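# Slide slip sheet beneath heat sink in orange crate

## Task

Get the thin slip sheet lying flat on the floor of the orange crate with the finned heat sink resting on top of it, fins pointing up, and leave the orange crate upright and level on the table.

## Robot and tools

Robot: two arms. left_arm carries a two-finger gripper; right_arm carries a suction cup. In every 16-number row the first nine belong to left_arm and the last seven to right_arm: left dx, dy, dz, rx, ry, rz, gripper position, force_limit, speed, then right dx, dy, dz, rx, ry, rz, suction. All 16 are required in each row even when one arm sits idle, and each must lie in [-1, 1].

Frames: the scene frame has its origin at table height midway between the two nominal bases, +z up, +x out across the table, left_arm toward +y. Reported end_effector_position (metres) and end_effector_quat_wxyz are given in that arm's own base frame. left base sits near (-0.016, +0.499, 0), right base near (-0.014, -0.485, 0), both nearly unrotated. Pose offsets in a command are expressed along the axes of that arm's current Hand target, not the world. Scale: 1.0 equals 0.6 m for dx, dy, dz and 180 degrees for rx, ry, rz; the three rotation numbers form one rotation vector. Every offset is relative, measured from the Hand target as it was when the action or move began; it is never an absolute pose. Sending the same offset twice moves the arm twice. All-zero pose numbers re-request the current Hand target.

Gripper numbers are absolute settings, not offsets: position +1 is 85 mm open, about -0.8 brings the pads together, -1 closes until blocked. force_limit and speed (both start at +1) shape grip strength and closing rate (about 20 to 150 mm/s). A changed force_limit or speed only applies once position changes by at least 0.01. Suction: above 0.01 means on, otherwise off; it persists. Putting 0 in a gripper or suction slot is an actual command, so repeat the previous values to leave them alone.

execute_actions(actions, cameras): actions is a list of actions; each action is a list of up to 15 rows, one per 1/30 s step; a short action repeats its final row until 15 steps pass. Every row counts from the action's starting Hand target. An empty list simply reports state and images. cameras selects images: omitted, null or ["all"] gives every camera, [] gives none; a wrong name voids the call.

move(target, speed, blend, stop_force, zero, blocking, cameras): target is one 16-number row or up to 15 rows; all offsets count from the same starting Hand targets. speed is m/s (0.002 to 1, default 0.25), turning limited to twice that in rad/s; one value or one per target. blend in metres rounds corners in a list. stop_force in N (12 to 80, shared by both arms) ends an arm's path when resistance along its travel exceeds that amount; use it only at low speed, not while the tool rotates, and omit it when backing off a contact. zero (default true) re-zeroes the force reference first. blocking=false returns early and cannot be combined with stop_force. Paths are straight and ignore obstacles and the other arm; the hand lags and can overshoot speed. Moves stop after 10 s.

wait(seconds 0 to 10) lets time pass. stop() brakes a running move. zoom_image(camera, region [x0,y0,x1,y1] in pixels, max 504x504) magnifies the latest image of cam_head_left, cam_head_right, cam_left_wrist or cam_right_wrist (each 672x504). read_manual gives licence text only. finished_scene(scene) closes the current scene with its number and cannot be reversed; the goal must hold without the robot.

Reading results: Hand target is the last commanded pose after clipping (the controller limits each step to 70 mm and 16 degrees from the measured pose); the hand may rest short of it, and the next command asks again. object_status for the gripper: 0 moving, 1 blocked while opening, 2 blocked while closing (a real grip), 3 reached the request or pads met. position_measured is in counts: 3 open, 78 about 60 mm, 130 about 40 mm, 180 about 20 mm, 230 closed. suction_measured near 0 means no seal; 0.83 or more is airtight; part_present flips to 1 at 0.50 and back at 0.45. The move: line reports done, off_target, moving, held or fault, plus limits such as paced (clipped) or held (withheld). Joint velocities "within noise" means the arm is still. Flange force gives the tool force along its own axes; "no reading" means none available. MOTOR HOT warns of overheating.

Tool geometry: gripper fingers point along its +z and open along its y; the reported point sits between closed pads, with fingertips about 19 mm past it when closed. The cup point is the rim centre, cup facing +z, rim 41 mm wide; it needs a smooth flat face covered all round, and a held part rides up to 16 mm closer than the cup point suggests. To release, set the part down on its support first, then switch suction off and lift more than 22 mm.

Avoid: a net 150 N on an arm or joint torque at its limit (36 N m wrist joints, 144 N m others) causes a 10 s fault stop; commanding even slightly past a firm contact can trigger it. Do not slam, hit hard, drop parts, release them while moving, squeeze hard on a part still resting on something, or let the arms press on each other. Anything ending up off the table fails the task. Stretched arms, held loads and unreachable targets heat motors and can force a long stop.

Each tool is called after ">>>" in YAML: its name, and indented under it one key for each argument.

## Session

>>> execute_actions:
  actions: []

Scene clock: 0.00 s.
left_arm: end_effector_position=(+0.5460, +0.1571, +0.1028) position_measured=3 object_status=3 end_effector_quat_wxyz=(+0.284, +0.693, -0.602, +0.275) | right_arm: end_effector_position=(+0.4797, +0.7607, +0.3952) suction_measured=0.00 part_present=0 end_effector_quat_wxyz=(+0.266, -0.374, +0.805, +0.375)
Joint positions: left_arm=[0.791 0.673 0.064 0.569 -1.579 0.739] | right_arm=[1.057 0.628 0.845 -0.349 -0.889 -0.097]
Joint velocities: within noise
Flange force (N): no reading
Hand target: left_arm +0.5460, +0.1571, +0.1028; +0.284, +0.693, -0.602, +0.275 | right_arm +0.4797, +0.7607, +0.3952; +0.266, -0.374, +0.805, +0.375

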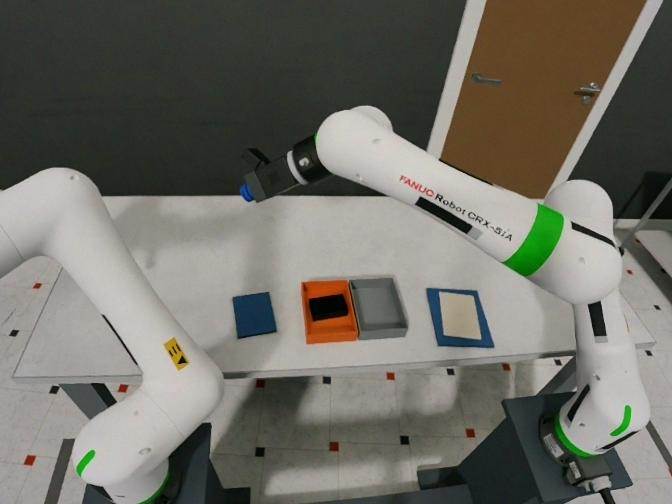

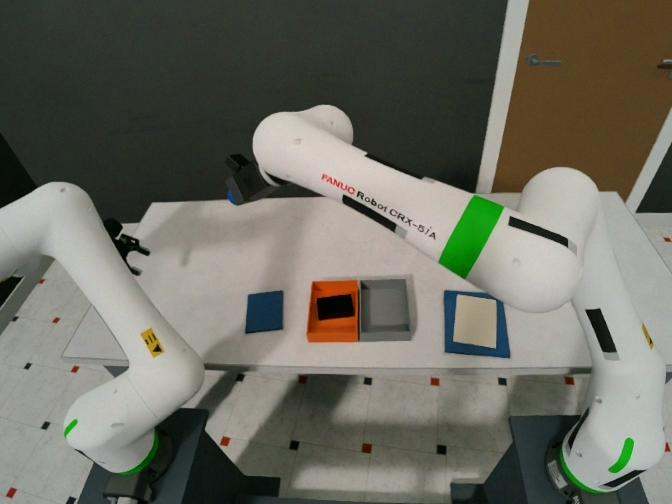

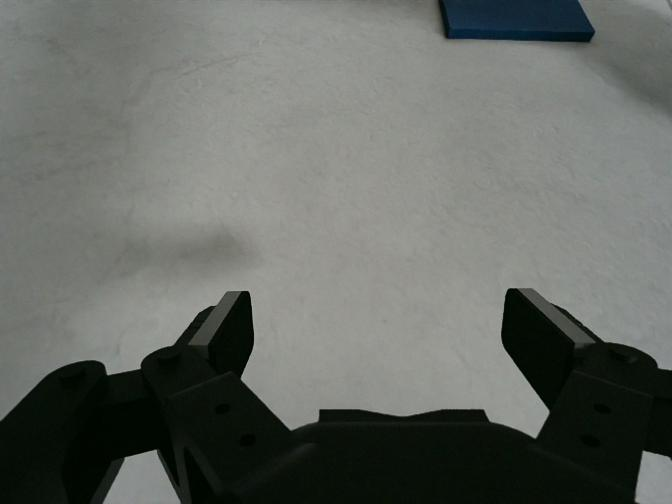

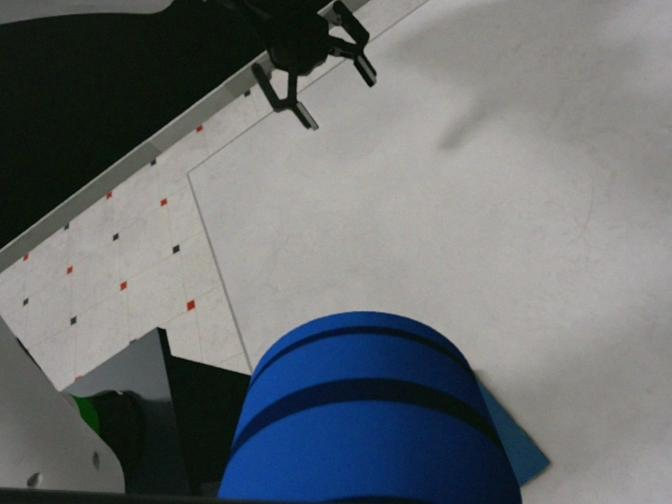

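>>> zoom_image:
  camera: "cam_head_left"
  region: [220, 260, 420, 360]

>>> zoom_image:
  camera: "cam_head_right"
  region: [290, 260, 530, 380]

Scaled by 2.520 from the camera's 672x504 image, which has a finer 960x720 frame.

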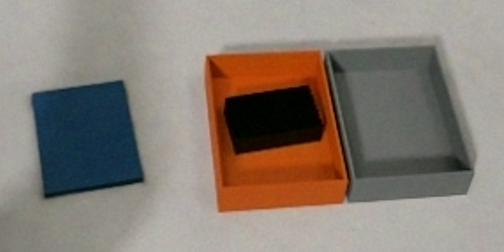

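Scaled by 2.100 from the camera's 672x504 image, which has a finer 960x720 frame.

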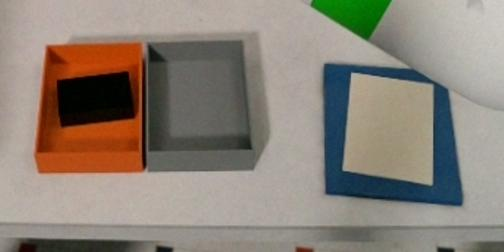

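>>> move:
  target: [0,0,0,0,0,0,1,0,0,0.542,-0.36,-0.789,0.2556,0.1816,0.2552,0]
  cameras: ["cam_right_wrist"]

>>> move:
  target: [0.890,0.339,0.493,0.0041,-0.259,0.0422,1,0,0,0,0,0,0,0,0,0]

Scene clock: 4.87 s.
left_arm: end_effector_position=(+0.5460, +0.1571, +0.1028) position_measured=3 object_status=3 end_effector_quat_wxyz=(+0.284, +0.693, -0.602, +0.275) | right_arm: end_effector_position=(+0.3949, +0.1547, +0.3505) suction_measured=0.00 part_present=0 end_effector_quat_wxyz=(+0.000, +0.000, +1.000, +0.000)
Joint positions: left_arm=[0.791 0.673 0.064 0.569 -1.579 0.739] | right_arm=[0.685 -0.056 0.063 0 -1.691 -0.685]
Joint velocities: within noise
Flange force (N): left_arm=[6.1 13.3 0.4] | right_arm=[-2.0 2.1 -2.5]
Hand target: left_arm +0.5460, +0.1571, +0.1028; +0.284, +0.693, -0.602, +0.275 | right_arm +0.3949, +0.1547, +0.3505; +0.000, +0.000, +1.000, +0.000
Off the commanded pose: left_arm 0.000 m, 0 deg | right_arm 0.000 m, 0 deg.
move: done
camera_calibration:
cam_right_wrist: T_world_to_cam=[[0.0393743, -0.999052, -0.0185771, 0.150889], [-0.890544, -0.0435177, 0.452811, 0.226778], [-0.45319, -0.00128538, -0.891413, 0.568457], [0, 0, 0, 1]] pos_world=[0.453634, 0.161346, 0.406846]
Images, in order (width x height): cam_right_wrist 672x504.

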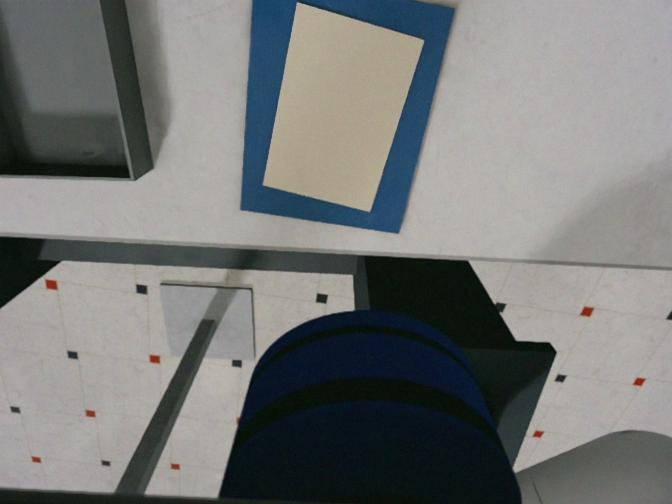

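Scene clock: 8.00 s.
left_arm: end_effector_position=(+0.4219, -0.4428, +0.2994) position_measured=3 object_status=3 end_effector_quat_wxyz=(+0.000, +0.707, -0.707, +0.000) | right_arm: end_effector_position=(+0.3949, +0.1547, +0.3505) suction_measured=0.00 part_present=0 end_effector_quat_wxyz=(+0.000, +0.000, +1.000, +0.000)
Joint positions: left_arm=[-0.595 0.43 0.556 0.001 -1.696 2.166] | right_arm=[0.685 -0.056 0.063 0 -1.691 -0.685]
Joint velocities: within noise
Flange force (N): left_arm=[-14.0 10.2 3.3] | right_arm=[-1.3 1.3 -2.2]
Hand target: left_arm +0.4219, -0.4429, +0.2994; +0.000, +0.707, -0.707, +0.000 | right_arm +0.3949, +0.1547, +0.3505; +0.000, +0.000, +1.000, +0.000
Off the commanded pose: left_arm 0.000 m, 0 deg | right_arm 0.000 m, 0 deg.
move: done
camera_calibration:
cam_left_wrist: T_world_to_cam=[[-0.999266, 0.0184223, -0.0335869, 0.456807], [0.00825012, 0.959692, 0.280933, 0.365352], [0.0374085, 0.280449, -0.95914, 0.519783], [0, 0, 0, 1]] pos_world=[0.434013, -0.504814, 0.411247]
cam_right_wrist: T_world_to_cam=[[0.0392847, -0.999056, -0.018533, 0.150913], [-0.890548, -0.0434179, 0.452812, 0.226763], [-0.453189, -0.00128406, -0.891413, 0.568457], [0, 0, 0, 1]] pos_world=[0.453634, 0.161346, 0.406846]

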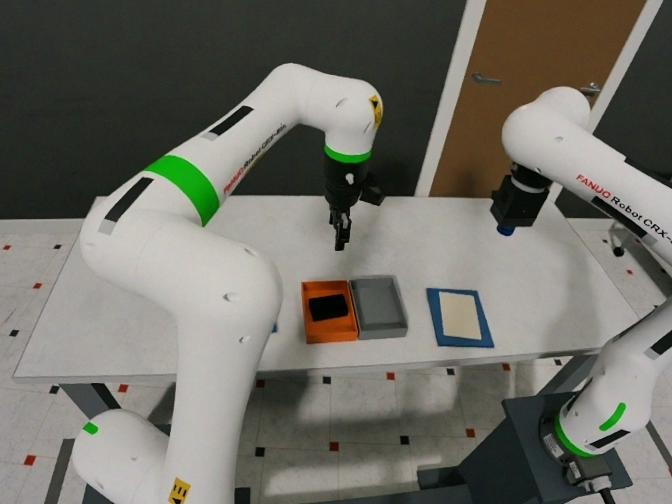

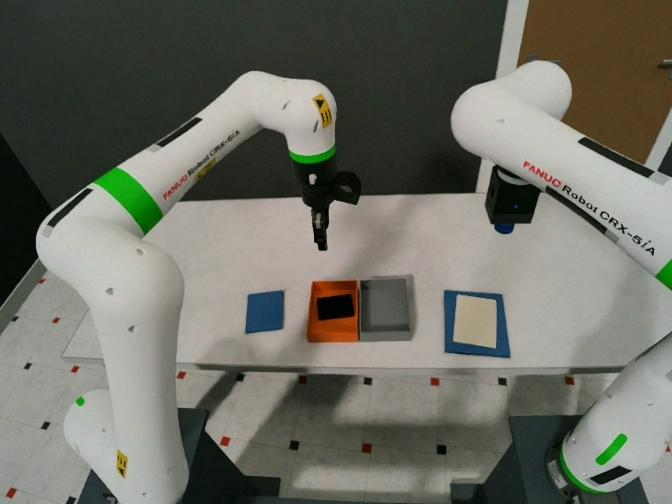

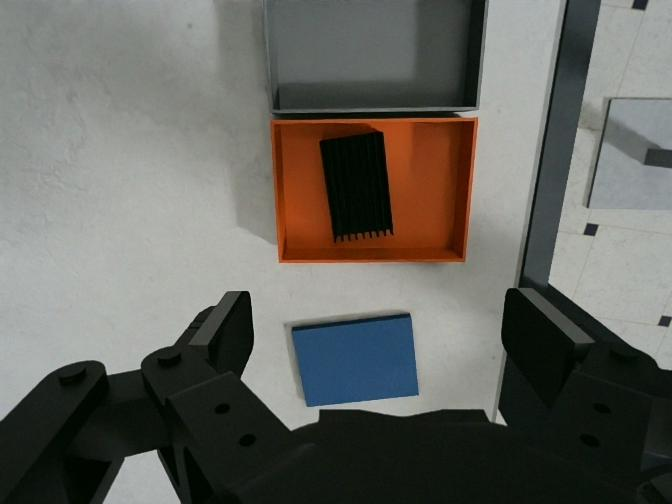

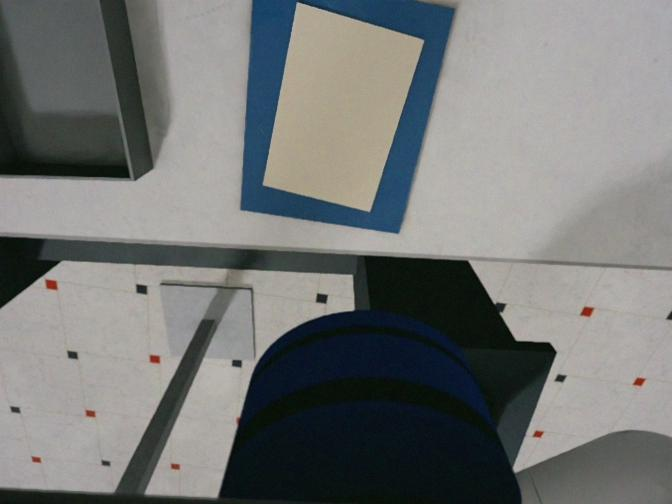

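>>> zoom_image:
  camera: "cam_left_wrist"
  region: [240, 90, 500, 290]

>>> zoom_image:
  camera: "cam_left_wrist"
  region: [240, 230, 500, 430]

>>> zoom_image:
  camera: "cam_right_wrist"
  region: [220, 0, 480, 250]

Scaled by 1.938 from the camera's 672x504 image, which has a finer 960x720 frame.

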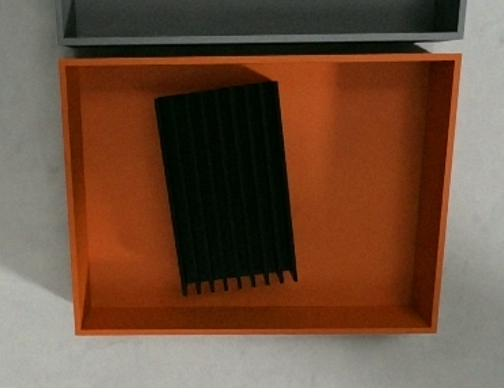

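Scaled by 1.938 from the camera's 672x504 image, which has a finer 960x720 frame.

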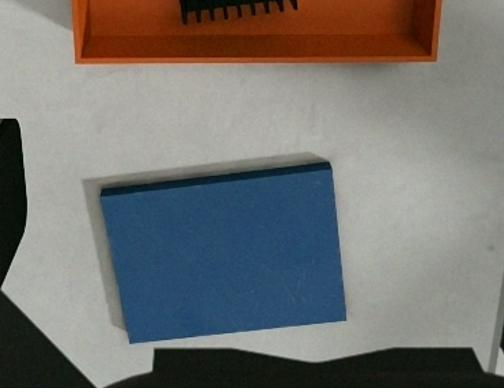

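Scaled by 1.938 from the camera's 672x504 image, which has a finer 960x720 frame.

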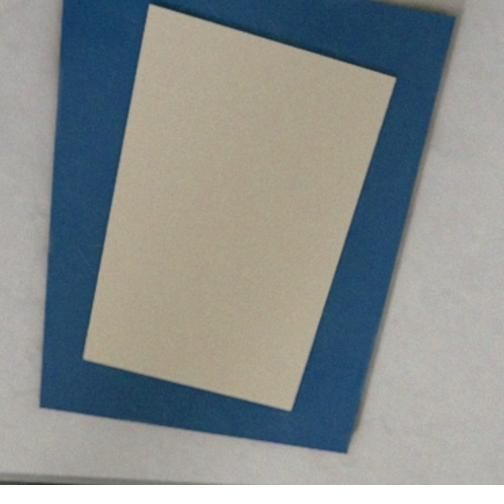

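>>> zoom_image:
  camera: "cam_head_right"
  region: [460, 150, 560, 250]

>>> zoom_image:
  camera: "cam_head_right"
  region: [290, 260, 430, 360]

Scaled by 5.040 from the camera's 672x504 image, which has a finer 960x720 frame.

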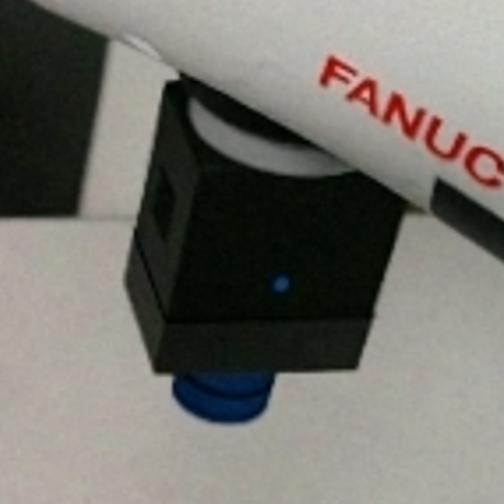

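Scaled by 3.600 from the camera's 672x504 image, which has a finer 960x720 frame.

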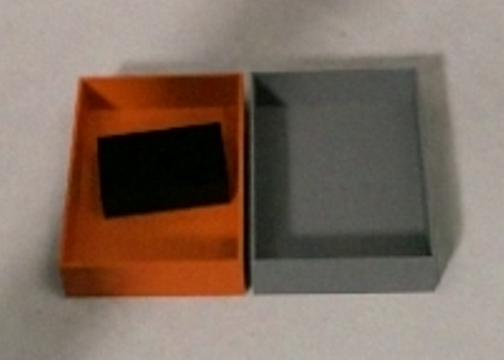

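>>> move:
  target: [0.0247,-0.0087,0.3,0,0,-0.0361,1,-1,-1,0,0,0,0,0,0,0]
  cameras: ["cam_left_wrist","cam_head_right"]

Scene clock: 13.87 s.
left_arm: end_effector_position=(+0.4270, -0.4579, +0.1195) position_measured=3 object_status=3 end_effector_quat_wxyz=(+0.000, +0.746, -0.666, +0.000) | right_arm: end_effector_position=(+0.3949, +0.1547, +0.3505) suction_measured=0.00 part_present=0 end_effector_quat_wxyz=(+0.000, +0.000, +1.000, +0.000)
Joint positions: left_arm=[-0.611 0.502 0.237 0.001 -1.305 2.295] | right_arm=[0.685 -0.056 0.063 0 -1.691 -0.685]
Joint velocities: within noise
Flange force (N): left_arm=[-13.8 7.3 -2.3] | right_arm=[-1.9 1.5 -2.2]
Hand target: left_arm +0.4271, -0.4579, +0.1194; +0.000, +0.746, -0.666, +0.000 | right_arm +0.3949, +0.1547, +0.3505; +0.000, +0.000, +1.000, +0.000
Off the commanded pose: left_arm 0.000 m, 0 deg | right_arm 0.000 m, 0 deg.
move: done
camera_calibration:
cam_left_wrist: T_world_to_cam=[[-0.994938, -0.0947629, -0.0334444, 0.402523], [-0.100351, 0.9545, 0.280819, 0.474277], [0.0053115, 0.282754, -0.959178, 0.366013], [0, 0, 0, 1]] pos_world=[0.446135, -0.518045, 0.231347]
Images, in order (width x height): cam_head_right 672x504, cam_left_wrist 672x504.

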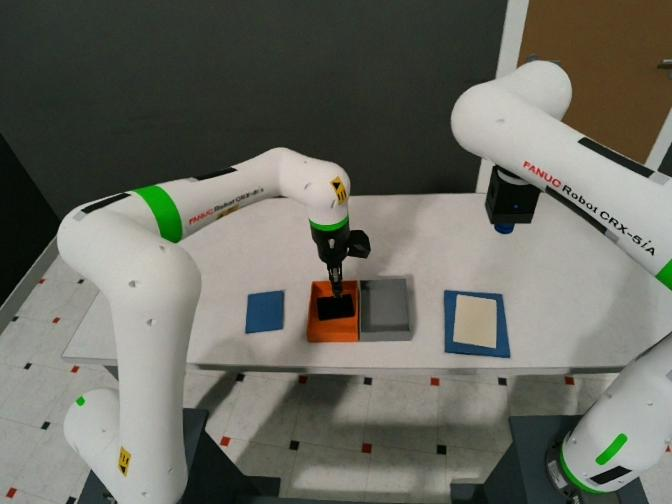

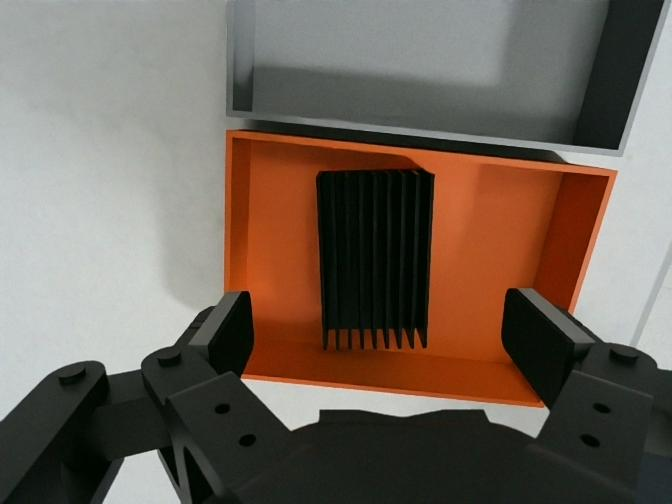

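>>> move:
  target:
    - [-0.005,0,0.12,0,0,0,1,-1,-1,0,0,0,0,0,0,0]
    - [-0.005,0,0.21,0,0,0,1,-1,-1,0,0,0,0,0,0,0]
  speed: [0.08,0.015]
  stop_force: 12
  cameras: ["cam_left_wrist"]

Scene clock: 18.30 s.
left_arm: end_effector_position=(+0.4268, -0.4551, +0.0092) position_measured=3 object_status=3 end_effector_quat_wxyz=(+0.000, +0.746, -0.666, +0.000) | right_arm: end_effector_position=(+0.3949, +0.1547, +0.3505) suction_measured=0.00 part_present=0 end_effector_quat_wxyz=(+0.000, +0.000, +1.000, +0.000)
Joint positions: left_arm=[-0.607 0.597 0.106 0.001 -1.079 2.291] | right_arm=[0.685 -0.056 0.063 0 -1.691 -0.685]
Joint velocities: within noise
Flange force (N): left_arm=[-14.6 7.9 -25.6] | right_arm=[-1.2 1.1 -1.3]
Hand target: left_arm +0.4268, -0.4550, +0.0091; +0.000, +0.746, -0.666, +0.000 (not the last commanded pose) | right_arm +0.3949, +0.1547, +0.3505; +0.000, +0.000, +1.000, +0.000
Off the commanded pose: left_arm 0.016 m, 0 deg | right_arm 0.000 m, 0 deg.
move: contact (left_arm); path passed 1 of 2 targets
camera_calibration:
cam_left_wrist: T_world_to_cam=[[-0.994917, -0.0949349, -0.0335799, 0.398819], [-0.100553, 0.954545, 0.280594, 0.5027], [0.00541534, 0.282544, -0.959239, 0.259278], [0, 0, 0, 1]] pos_world=[0.445936, -0.515245, 0.121048]
Images, in order (width x height): cam_left_wrist 672x504.

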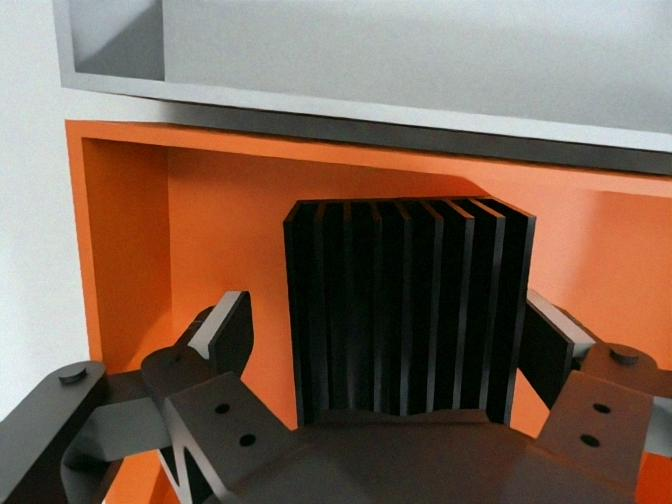

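>>> move:
  target: [0,0.0108,-0.0133,0,0,0,1,-1,-1,0,0,0,0,0,0,0]
  speed: 0.05
  cameras: ["cam_left_wrist"]

>>> move:
  target: [0,0,0,0,0,0,-1,-0.6,-1,0,0,0,0,0,0,0]
  speed: 0.05
  cameras: ["cam_left_wrist"]

Scene clock: 19.60 s.
left_arm: end_effector_position=(+0.4204, -0.4558, +0.0171) position_measured=3 object_status=3 end_effector_quat_wxyz=(+0.000, +0.746, -0.666, +0.000) | right_arm: end_effector_position=(+0.3949, +0.1547, +0.3505) suction_measured=0.00 part_present=0 end_effector_quat_wxyz=(+0.000, +0.000, +1.000, +0.000)
Joint positions: left_arm=[-0.614 0.58 0.099 0.001 -1.09 2.298] | right_arm=[0.685 -0.056 0.063 0 -1.691 -0.685]
Joint velocities: within noise
Flange force (N): left_arm=[-13.0 7.3 -4.8] | right_arm=[-1.0 1.3 -1.5]
Hand target: left_arm +0.4203, -0.4558, +0.0171; +0.000, +0.746, -0.666, +0.000 | right_arm +0.3949, +0.1547, +0.3505; +0.000, +0.000, +1.000, +0.000
Off the commanded pose: left_arm 0.000 m, 0 deg | right_arm 0.000 m, 0 deg.
move: done
camera_calibration:
cam_left_wrist: T_world_to_cam=[[-0.994927, -0.0948335, -0.0335607, 0.392609], [-0.100451, 0.95452, 0.280716, 0.500396], [0.00541312, 0.282663, -0.959204, 0.267243], [0, 0, 0, 1]] pos_world=[0.439436, -0.515945, 0.129048]
Images, in order (width x height): cam_left_wrist 672x504.

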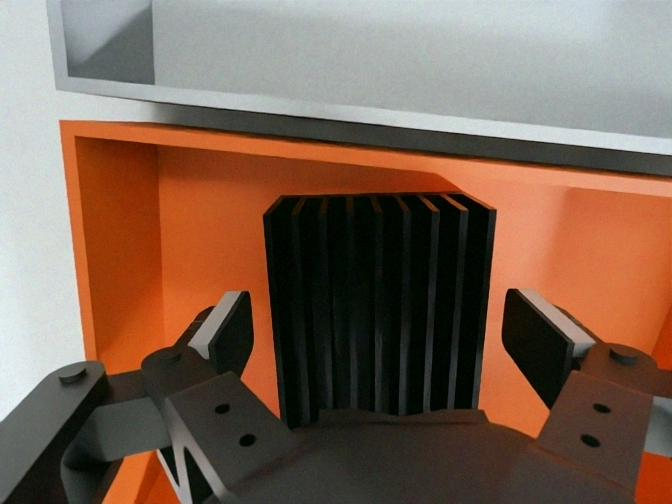

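Scene clock: 21.30 s.
left_arm: end_effector_position=(+0.4204, -0.4558, +0.0173) position_measured=78 object_status=2 end_effector_quat_wxyz=(+0.000, +0.746, -0.666, +0.001) | right_arm: end_effector_position=(+0.3949, +0.1547, +0.3505) suction_measured=0.00 part_present=0 end_effector_quat_wxyz=(+0.000, +0.000, +1.000, +0.000)
Joint positions: left_arm=[-0.614 0.579 0.099 0.001 -1.09 2.298] | right_arm=[0.685 -0.056 0.063 0 -1.691 -0.685]
Joint velocities: within noise
Flange force (N): left_arm=[-14.4 3.3 -28.7] | right_arm=[-1.5 1.9 -2.3]
Hand target: left_arm +0.4203, -0.4558, +0.0171; +0.000, +0.746, -0.666, +0.000 | right_arm +0.3949, +0.1547, +0.3505; +0.000, +0.000, +1.000, +0.000
Off the commanded pose: left_arm 0.000 m, 0 deg | right_arm 0.000 m, 0 deg.
move: done
camera_calibration:
cam_left_wrist: T_world_to_cam=[[-0.994916, -0.0949111, -0.0336664, 0.392582], [-0.100554, 0.954574, 0.280493, 0.500471], [0.00551519, 0.282452, -0.959265, 0.267194], [0, 0, 0, 1]] pos_world=[0.439437, -0.515946, 0.129148]
Images, in order (width x height): cam_left_wrist 672x504.

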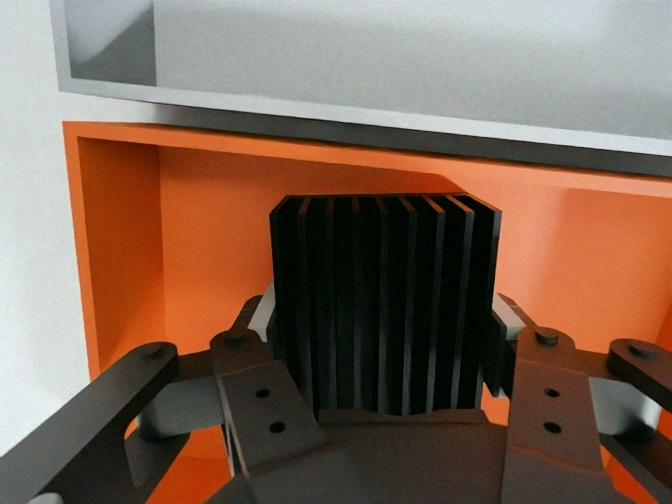

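>>> move:
  target:
    - [0,0,-0.183,0,0,0,-1,-0.6,-1,0,0,0,0,0,0,0]
    - [-0.424,-0.048,-0.38,0,0,0,-1,-0.6,-1,0,0,0,0,0,0,0]
  speed: [0.1,0.2]
  blend: [0.03,0]

Scene clock: 24.47 s.
left_arm: end_effector_position=(+0.4201, -0.1995, +0.2448) position_measured=78 object_status=2 end_effector_quat_wxyz=(+0.000, +0.746, -0.666, +0.000) | right_arm: end_effector_position=(+0.3949, +0.1547, +0.3505) suction_measured=0.00 part_present=0 end_effector_quat_wxyz=(+0.000, +0.000, +1.000, +0.000)
Joint positions: left_arm=[-0.159 0.044 -0.044 0.001 -1.483 1.844] | right_arm=[0.685 -0.056 0.063 0 -1.691 -0.685]
Joint velocities: within noise
Flange force (N): left_arm=[-7.6 7.8 2.6] | right_arm=[-1.1 1.3 -1.2]
Hand target: left_arm +0.4201, -0.1995, +0.2448; +0.000, +0.746, -0.666, +0.000 | right_arm +0.3949, +0.1547, +0.3505; +0.000, +0.000, +1.000, +0.000
Off the commanded pose: left_arm 0.000 m, 0 deg | right_arm 0.000 m, 0 deg.
move: done
camera_calibration:
cam_left_wrist: T_world_to_cam=[[-0.994927, -0.0948335, -0.0335607, 0.424354], [-0.100451, 0.95452, 0.280716, 0.191841], [0.00541312, 0.282663, -0.959204, 0.413112], [0, 0, 0, 1]] pos_world=[0.439236, -0.259645, 0.356648]
cam_right_wrist: T_world_to_cam=[[0.0392847, -0.999056, -0.018533, 0.150913], [-0.890548, -0.0434179, 0.452812, 0.226763], [-0.453189, -0.00128406, -0.891413, 0.568457], [0, 0, 0, 1]] pos_world=[0.453634, 0.161346, 0.406846]

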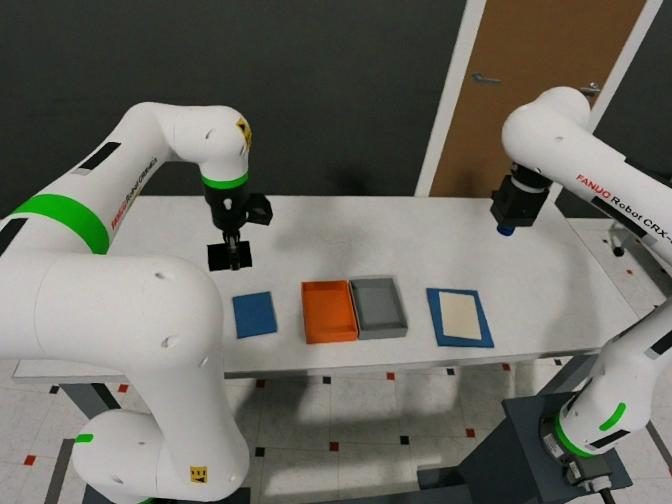

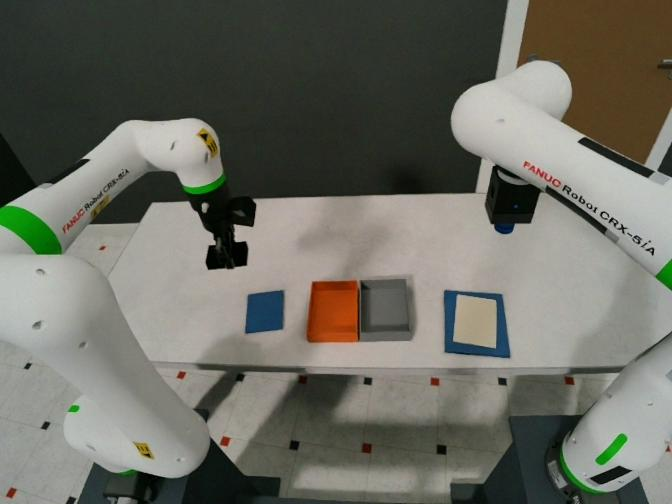

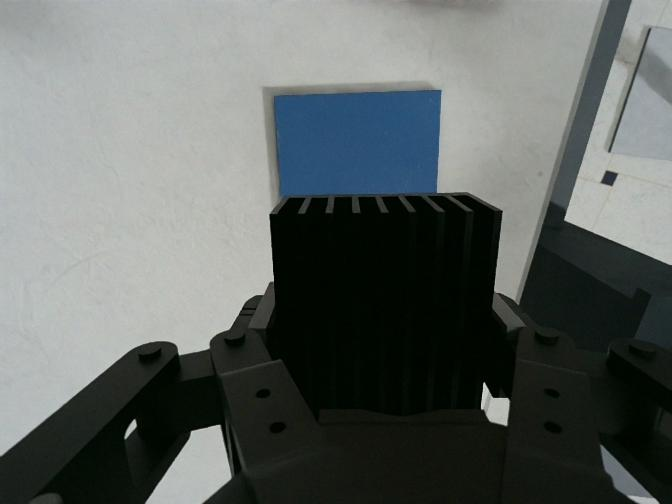

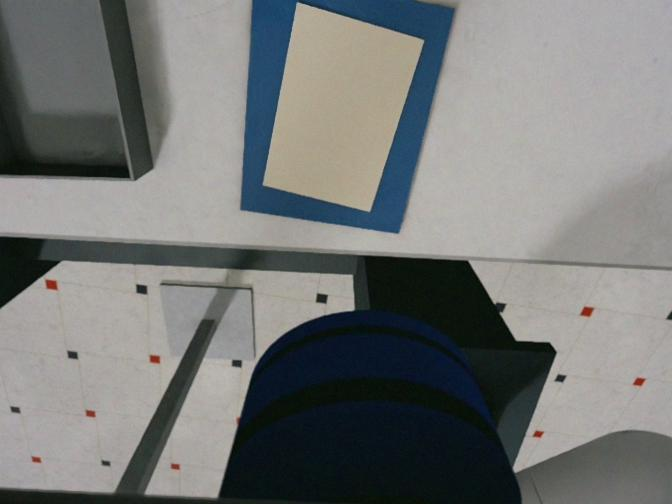

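>>> move:
  target: [0,0,0,0,0,0,-1,-0.6,-1,-0.0693,0.63,0,0,0,0,0]
  cameras: ["cam_right_wrist"]

>>> zoom_image:
  camera: "cam_right_wrist"
  region: [200, 0, 480, 250]

Scene clock: 26.80 s.
left_arm: end_effector_position=(+0.4201, -0.1995, +0.2448) position_measured=78 object_status=2 end_effector_quat_wxyz=(+0.000, +0.746, -0.666, +0.000) | right_arm: end_effector_position=(+0.4366, +0.5327, +0.3502) suction_measured=0.00 part_present=0 end_effector_quat_wxyz=(+0.000, +0.000, +1.000, +0.000)
Joint positions: left_arm=[-0.159 0.044 -0.044 0.001 -1.483 1.844] | right_arm=[1.074 0.74 1.116 0 -1.947 -1.074]
Joint velocities: within noise
Flange force (N): left_arm=[-8.8 8.5 3.2] | right_arm=no reading
Hand target: left_arm +0.4201, -0.1995, +0.2448; +0.000, +0.746, -0.666, +0.000 | right_arm +0.4366, +0.5327, +0.3502; +0.000, +0.000, +1.000, +0.000
Off the commanded pose: left_arm 0.000 m, 0 deg | right_arm 0.000 m, 0 deg.
move: done
camera_calibration:
cam_right_wrist: T_world_to_cam=[[0.0392406, -0.999056, -0.0186227, 0.526872], [-0.89055, -0.0434192, 0.452808, 0.280401], [-0.453189, -0.00118407, -0.891414, 0.587608], [0, 0, 0, 1]] pos_world=[0.495334, 0.539246, 0.406646]
Images, in order (width x height): cam_right_wrist 672x504.

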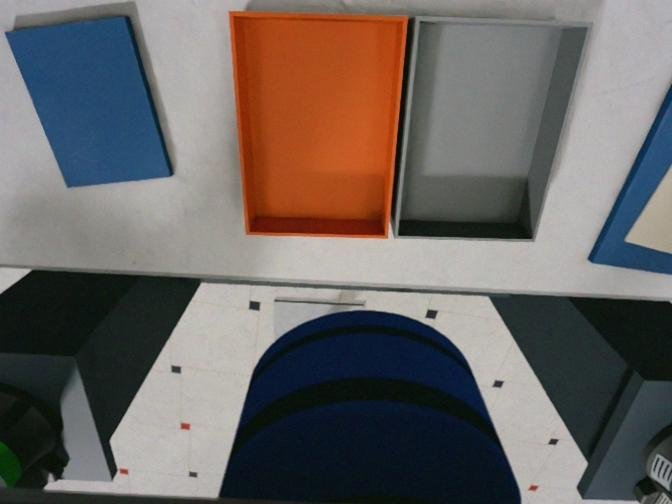

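Scaled by 1.800 from the camera's 672x504 image, which has a finer 960x720 frame.

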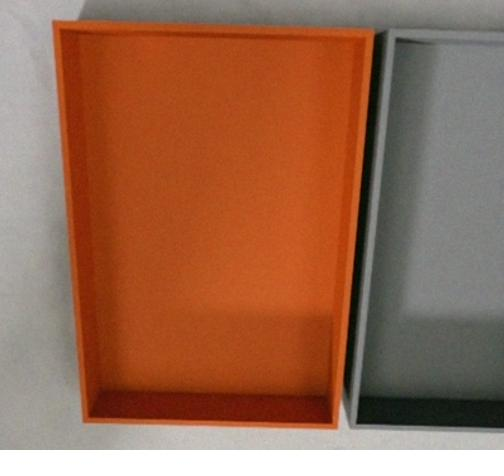

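>>> move:
  target:
    - [0,0,0,0,0,0,-1,-0.6,-1,0.0972,-0.61,0,0,0,0.0667,0]
    - [0,0,0,0,0,0,-1,-0.6,-1,0.0972,-0.61,0.417,0,0,0.0667,0]
  cameras: ["cam_head_left","cam_head_right","cam_right_wrist"]
  blend: [0.08,0]

Scene clock: 30.73 s.
left_arm: end_effector_position=(+0.4201, -0.1995, +0.2448) position_measured=78 object_status=2 end_effector_quat_wxyz=(+0.000, +0.746, -0.666, +0.000) | right_arm: end_effector_position=(+0.3780, +0.1666, +0.1003) suction_measured=0.00 part_present=0 end_effector_quat_wxyz=(+0.000, +0.105, +0.995, +0.000)
Joint positions: left_arm=[-0.159 0.044 -0.044 0.001 -1.483 1.844] | right_arm=[0.735 0.028 -0.455 0 -1.089 -0.945]
Joint velocities: within noise
Flange force (N): left_arm=[-8.8 9.1 3.1] | right_arm=[-1.2 1.1 -0.9]
Hand target: left_arm +0.4201, -0.1995, +0.2448; +0.000, +0.746, -0.666, +0.000 | right_arm +0.3780, +0.1665, +0.1003; +0.000, +0.105, +0.994, +0.000
Off the commanded pose: left_arm 0.000 m, 0 deg | right_arm 0.000 m, 0 deg.
move: done
camera_calibration:
cam_right_wrist: T_world_to_cam=[[-0.169186, -0.985411, -0.0184755, 0.235319], [-0.88025, 0.142646, 0.452561, 0.290541], [-0.443323, 0.0928299, -0.891542, 0.318421], [0, 0, 0, 1]] pos_world=[0.436725, 0.160883, 0.156746]
Images, in order (width x height): cam_head_left 672x504, cam_head_right 672x504, cam_right_wrist 672x504.

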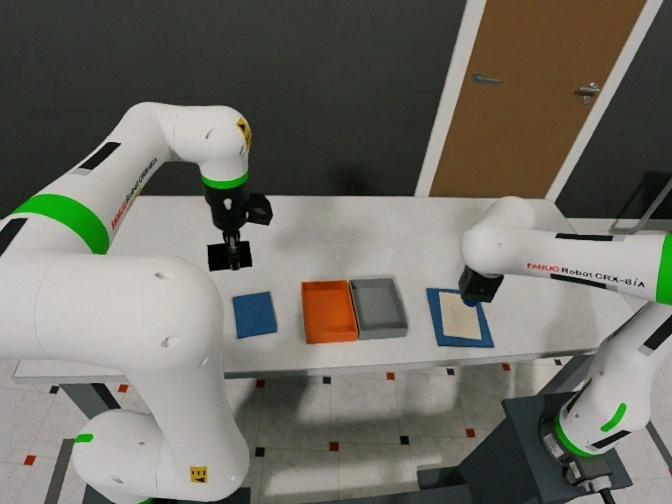

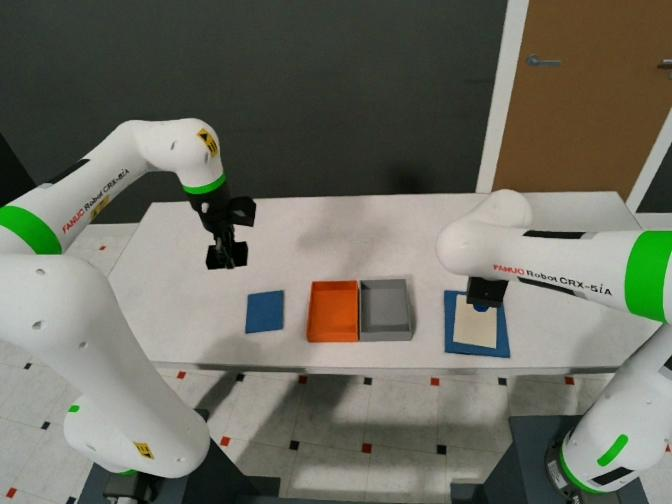

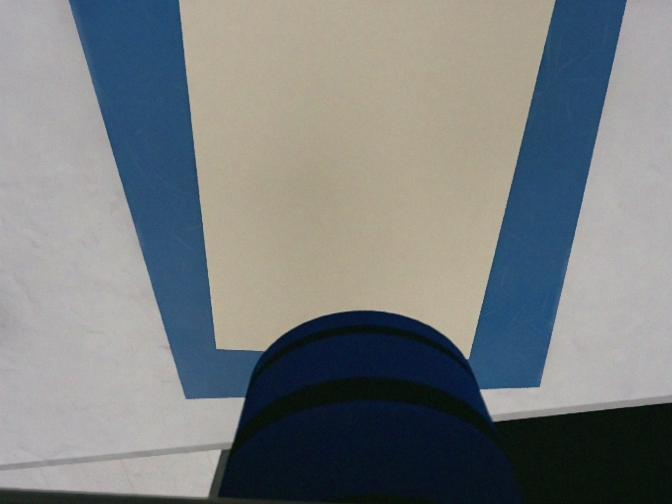

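>>> move:
  target:
    - [0,0,0,0,0,0,-1,-0.6,-1,0,0,0.11,0,0,0,1]
    - [0,0,0,0,0,0,-1,-0.6,-1,0,0,0.19,0,0,0,1]
  speed: [0.08,0.015]
  stop_force: 12
  cameras: ["cam_head_right","cam_right_wrist"]

>>> wait:
  seconds: 0.7
  cameras: []

Scene clock: 35.27 s.
left_arm: end_effector_position=(+0.4201, -0.1995, +0.2448) position_measured=78 object_status=2 end_effector_quat_wxyz=(+0.000, +0.746, -0.666, +0.000) | right_arm: end_effector_position=(+0.3779, +0.1665, -0.0035) suction_measured=0.91 part_present=1 end_effector_quat_wxyz=(+0.000, +0.105, +0.994, +0.000)
Joint positions: left_arm=[-0.159 0.044 -0.044 0.001 -1.483 1.844] | right_arm=[0.735 0.196 -0.562 0 -0.814 -0.945]
Joint velocities: within noise
Flange force (N): left_arm=[-9.1 8.8 3.0] | right_arm=[8.1 -2.7 -36.2]
Hand target: left_arm +0.4201, -0.1995, +0.2448; +0.000, +0.746, -0.666, +0.000 | right_arm +0.3779, +0.1665, -0.0035; +0.000, +0.105, +0.994, +0.000 (not the last commanded pose)
Off the commanded pose: left_arm 0.000 m, 0 deg | right_arm 0.010 m, 0 deg.
move: contact (right_arm); path passed 1 of 2 targets
camera_calibration:
cam_right_wrist: T_world_to_cam=[[-0.169373, -0.985376, -0.0186017, 0.233383], [-0.880219, 0.142754, 0.452588, 0.337544], [-0.443314, 0.0930297, -0.891526, 0.225762], [0, 0, 0, 1]] pos_world=[0.436725, 0.160782, 0.0528459]
Images, in order (width x height): cam_head_right 672x504, cam_right_wrist 672x504.

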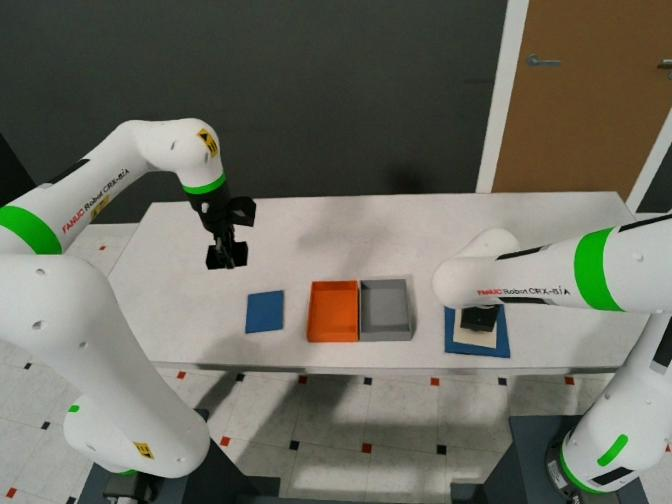

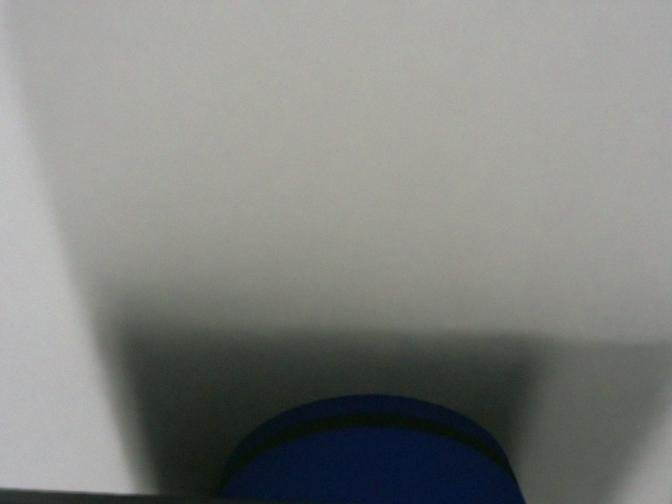

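Scene clock: 35.97 s.
left_arm: end_effector_position=(+0.4201, -0.1995, +0.2448) position_measured=78 object_status=2 end_effector_quat_wxyz=(+0.000, +0.746, -0.666, +0.000) | right_arm: end_effector_position=(+0.3779, +0.1665, -0.0035) suction_measured=0.91 part_present=1 end_effector_quat_wxyz=(+0.000, +0.105, +0.994, +0.000)
Joint positions: left_arm=[-0.159 0.044 -0.044 0.001 -1.483 1.844] | right_arm=[0.735 0.196 -0.562 0 -0.814 -0.945]
Joint velocities: within noise
Flange force (N): left_arm=[-8.8 8.6 3.2] | right_arm=[6.1 -2.7 -36.1]
Hand target: left_arm +0.4201, -0.1995, +0.2448; +0.000, +0.746, -0.666, +0.000 | right_arm +0.3779, +0.1665, -0.0035; +0.000, +0.105, +0.994, +0.000 (not the last commanded pose)
Off the commanded pose: left_arm 0.000 m, 0 deg | right_arm 0.010 m, 0 deg.
wait: 0.70 s; at rest by 0.17 s
No camera images: "cameras" was empty.

>>> move:
  target:
    - [0,0,0,0,0,0,-1,-0.6,-1,0,0,-0.05,0,0,0,1]
    - [0,0,0,0,0,0,-1,-0.6,-1,0,0,-0.26,0,0,0,1]
  speed: [0.05,0.15]
  cameras: ["cam_head_left","cam_head_right","cam_right_wrist","cam_left_wrist"]

>>> zoom_image:
  camera: "cam_head_right"
  region: [400, 220, 540, 360]

Scene clock: 38.00 s.
left_arm: end_effector_position=(+0.4201, -0.1995, +0.2448) position_measured=78 object_status=2 end_effector_quat_wxyz=(+0.000, +0.746, -0.666, +0.000) | right_arm: end_effector_position=(+0.3781, +0.1665, +0.1525) suction_measured=0.91 part_present=1 end_effector_quat_wxyz=(+0.000, +0.105, +0.994, +0.000)
Joint positions: left_arm=[-0.159 0.044 -0.044 0.001 -1.483 1.844] | right_arm=[0.735 -0.028 -0.378 0 -1.222 -0.945]
Joint velocities: within noise
Flange force (N): left_arm=[-8.4 8.3 2.6] | right_arm=[-1.5 1.4 -0.9]
Hand target: left_arm +0.4201, -0.1995, +0.2448; +0.000, +0.746, -0.666, +0.000 | right_arm +0.3780, +0.1666, +0.1525; +0.000, +0.105, +0.994, +0.000
Off the commanded pose: left_arm 0.000 m, 0 deg | right_arm 0.000 m, 0 deg.
move: done
camera_calibration:
cam_left_wrist: T_world_to_cam=[[-0.994927, -0.0948335, -0.0335607, 0.424358], [-0.100451, 0.95452, 0.280716, 0.191813], [0.00541312, 0.282663, -0.959204, 0.413208], [0, 0, 0, 1]] pos_world=[0.439236, -0.259645, 0.356748]
cam_right_wrist: T_world_to_cam=[[-0.169364, -0.985382, -0.018404, 0.236277], [-0.880277, 0.142849, 0.452445, 0.267111], [-0.443202, 0.0928284, -0.891603, 0.365018], [0, 0, 0, 1]] pos_world=[0.436925, 0.160783, 0.208946]

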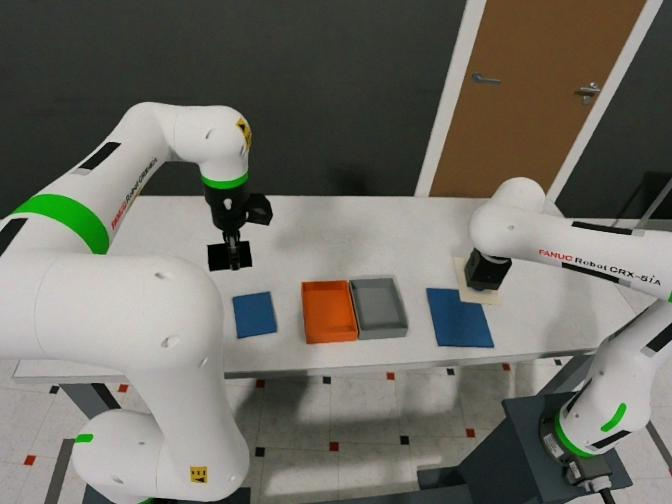

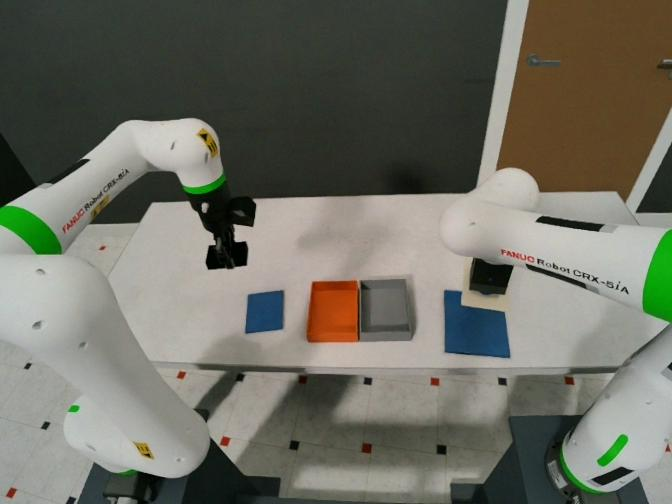

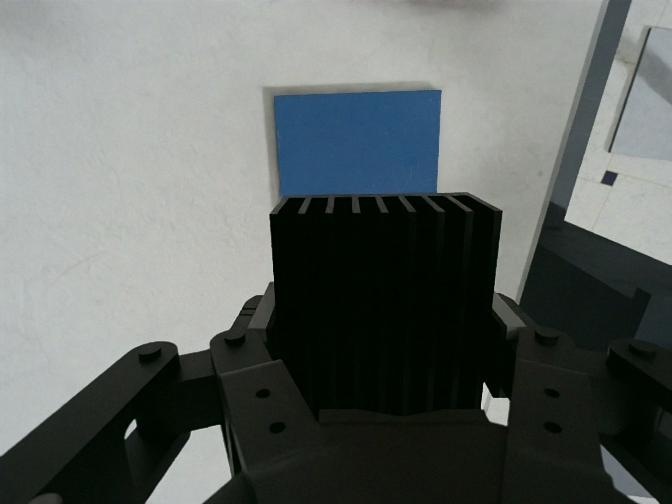

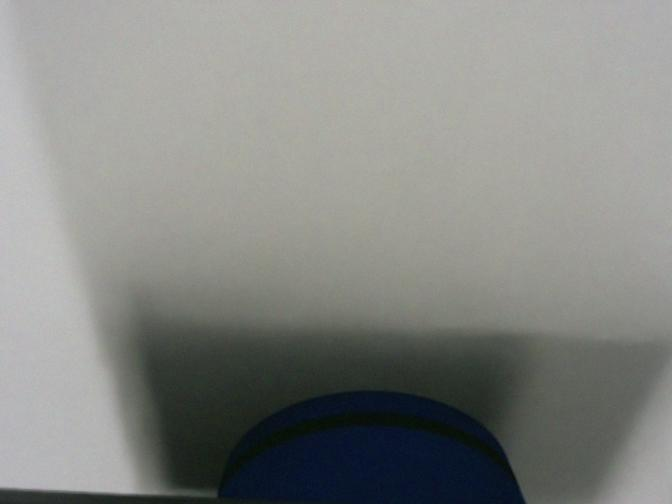

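Scaled by 3.600 from the camera's 672x504 image, which has a finer 960x720 frame.

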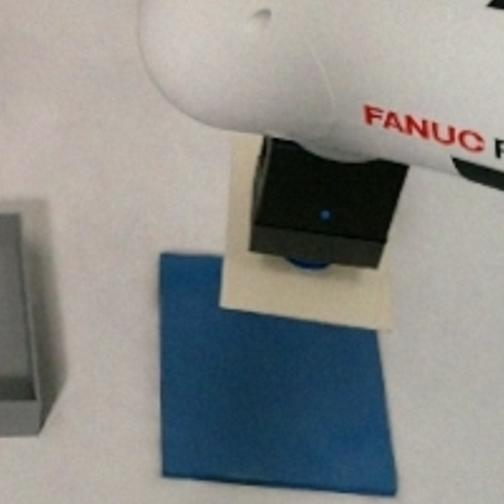

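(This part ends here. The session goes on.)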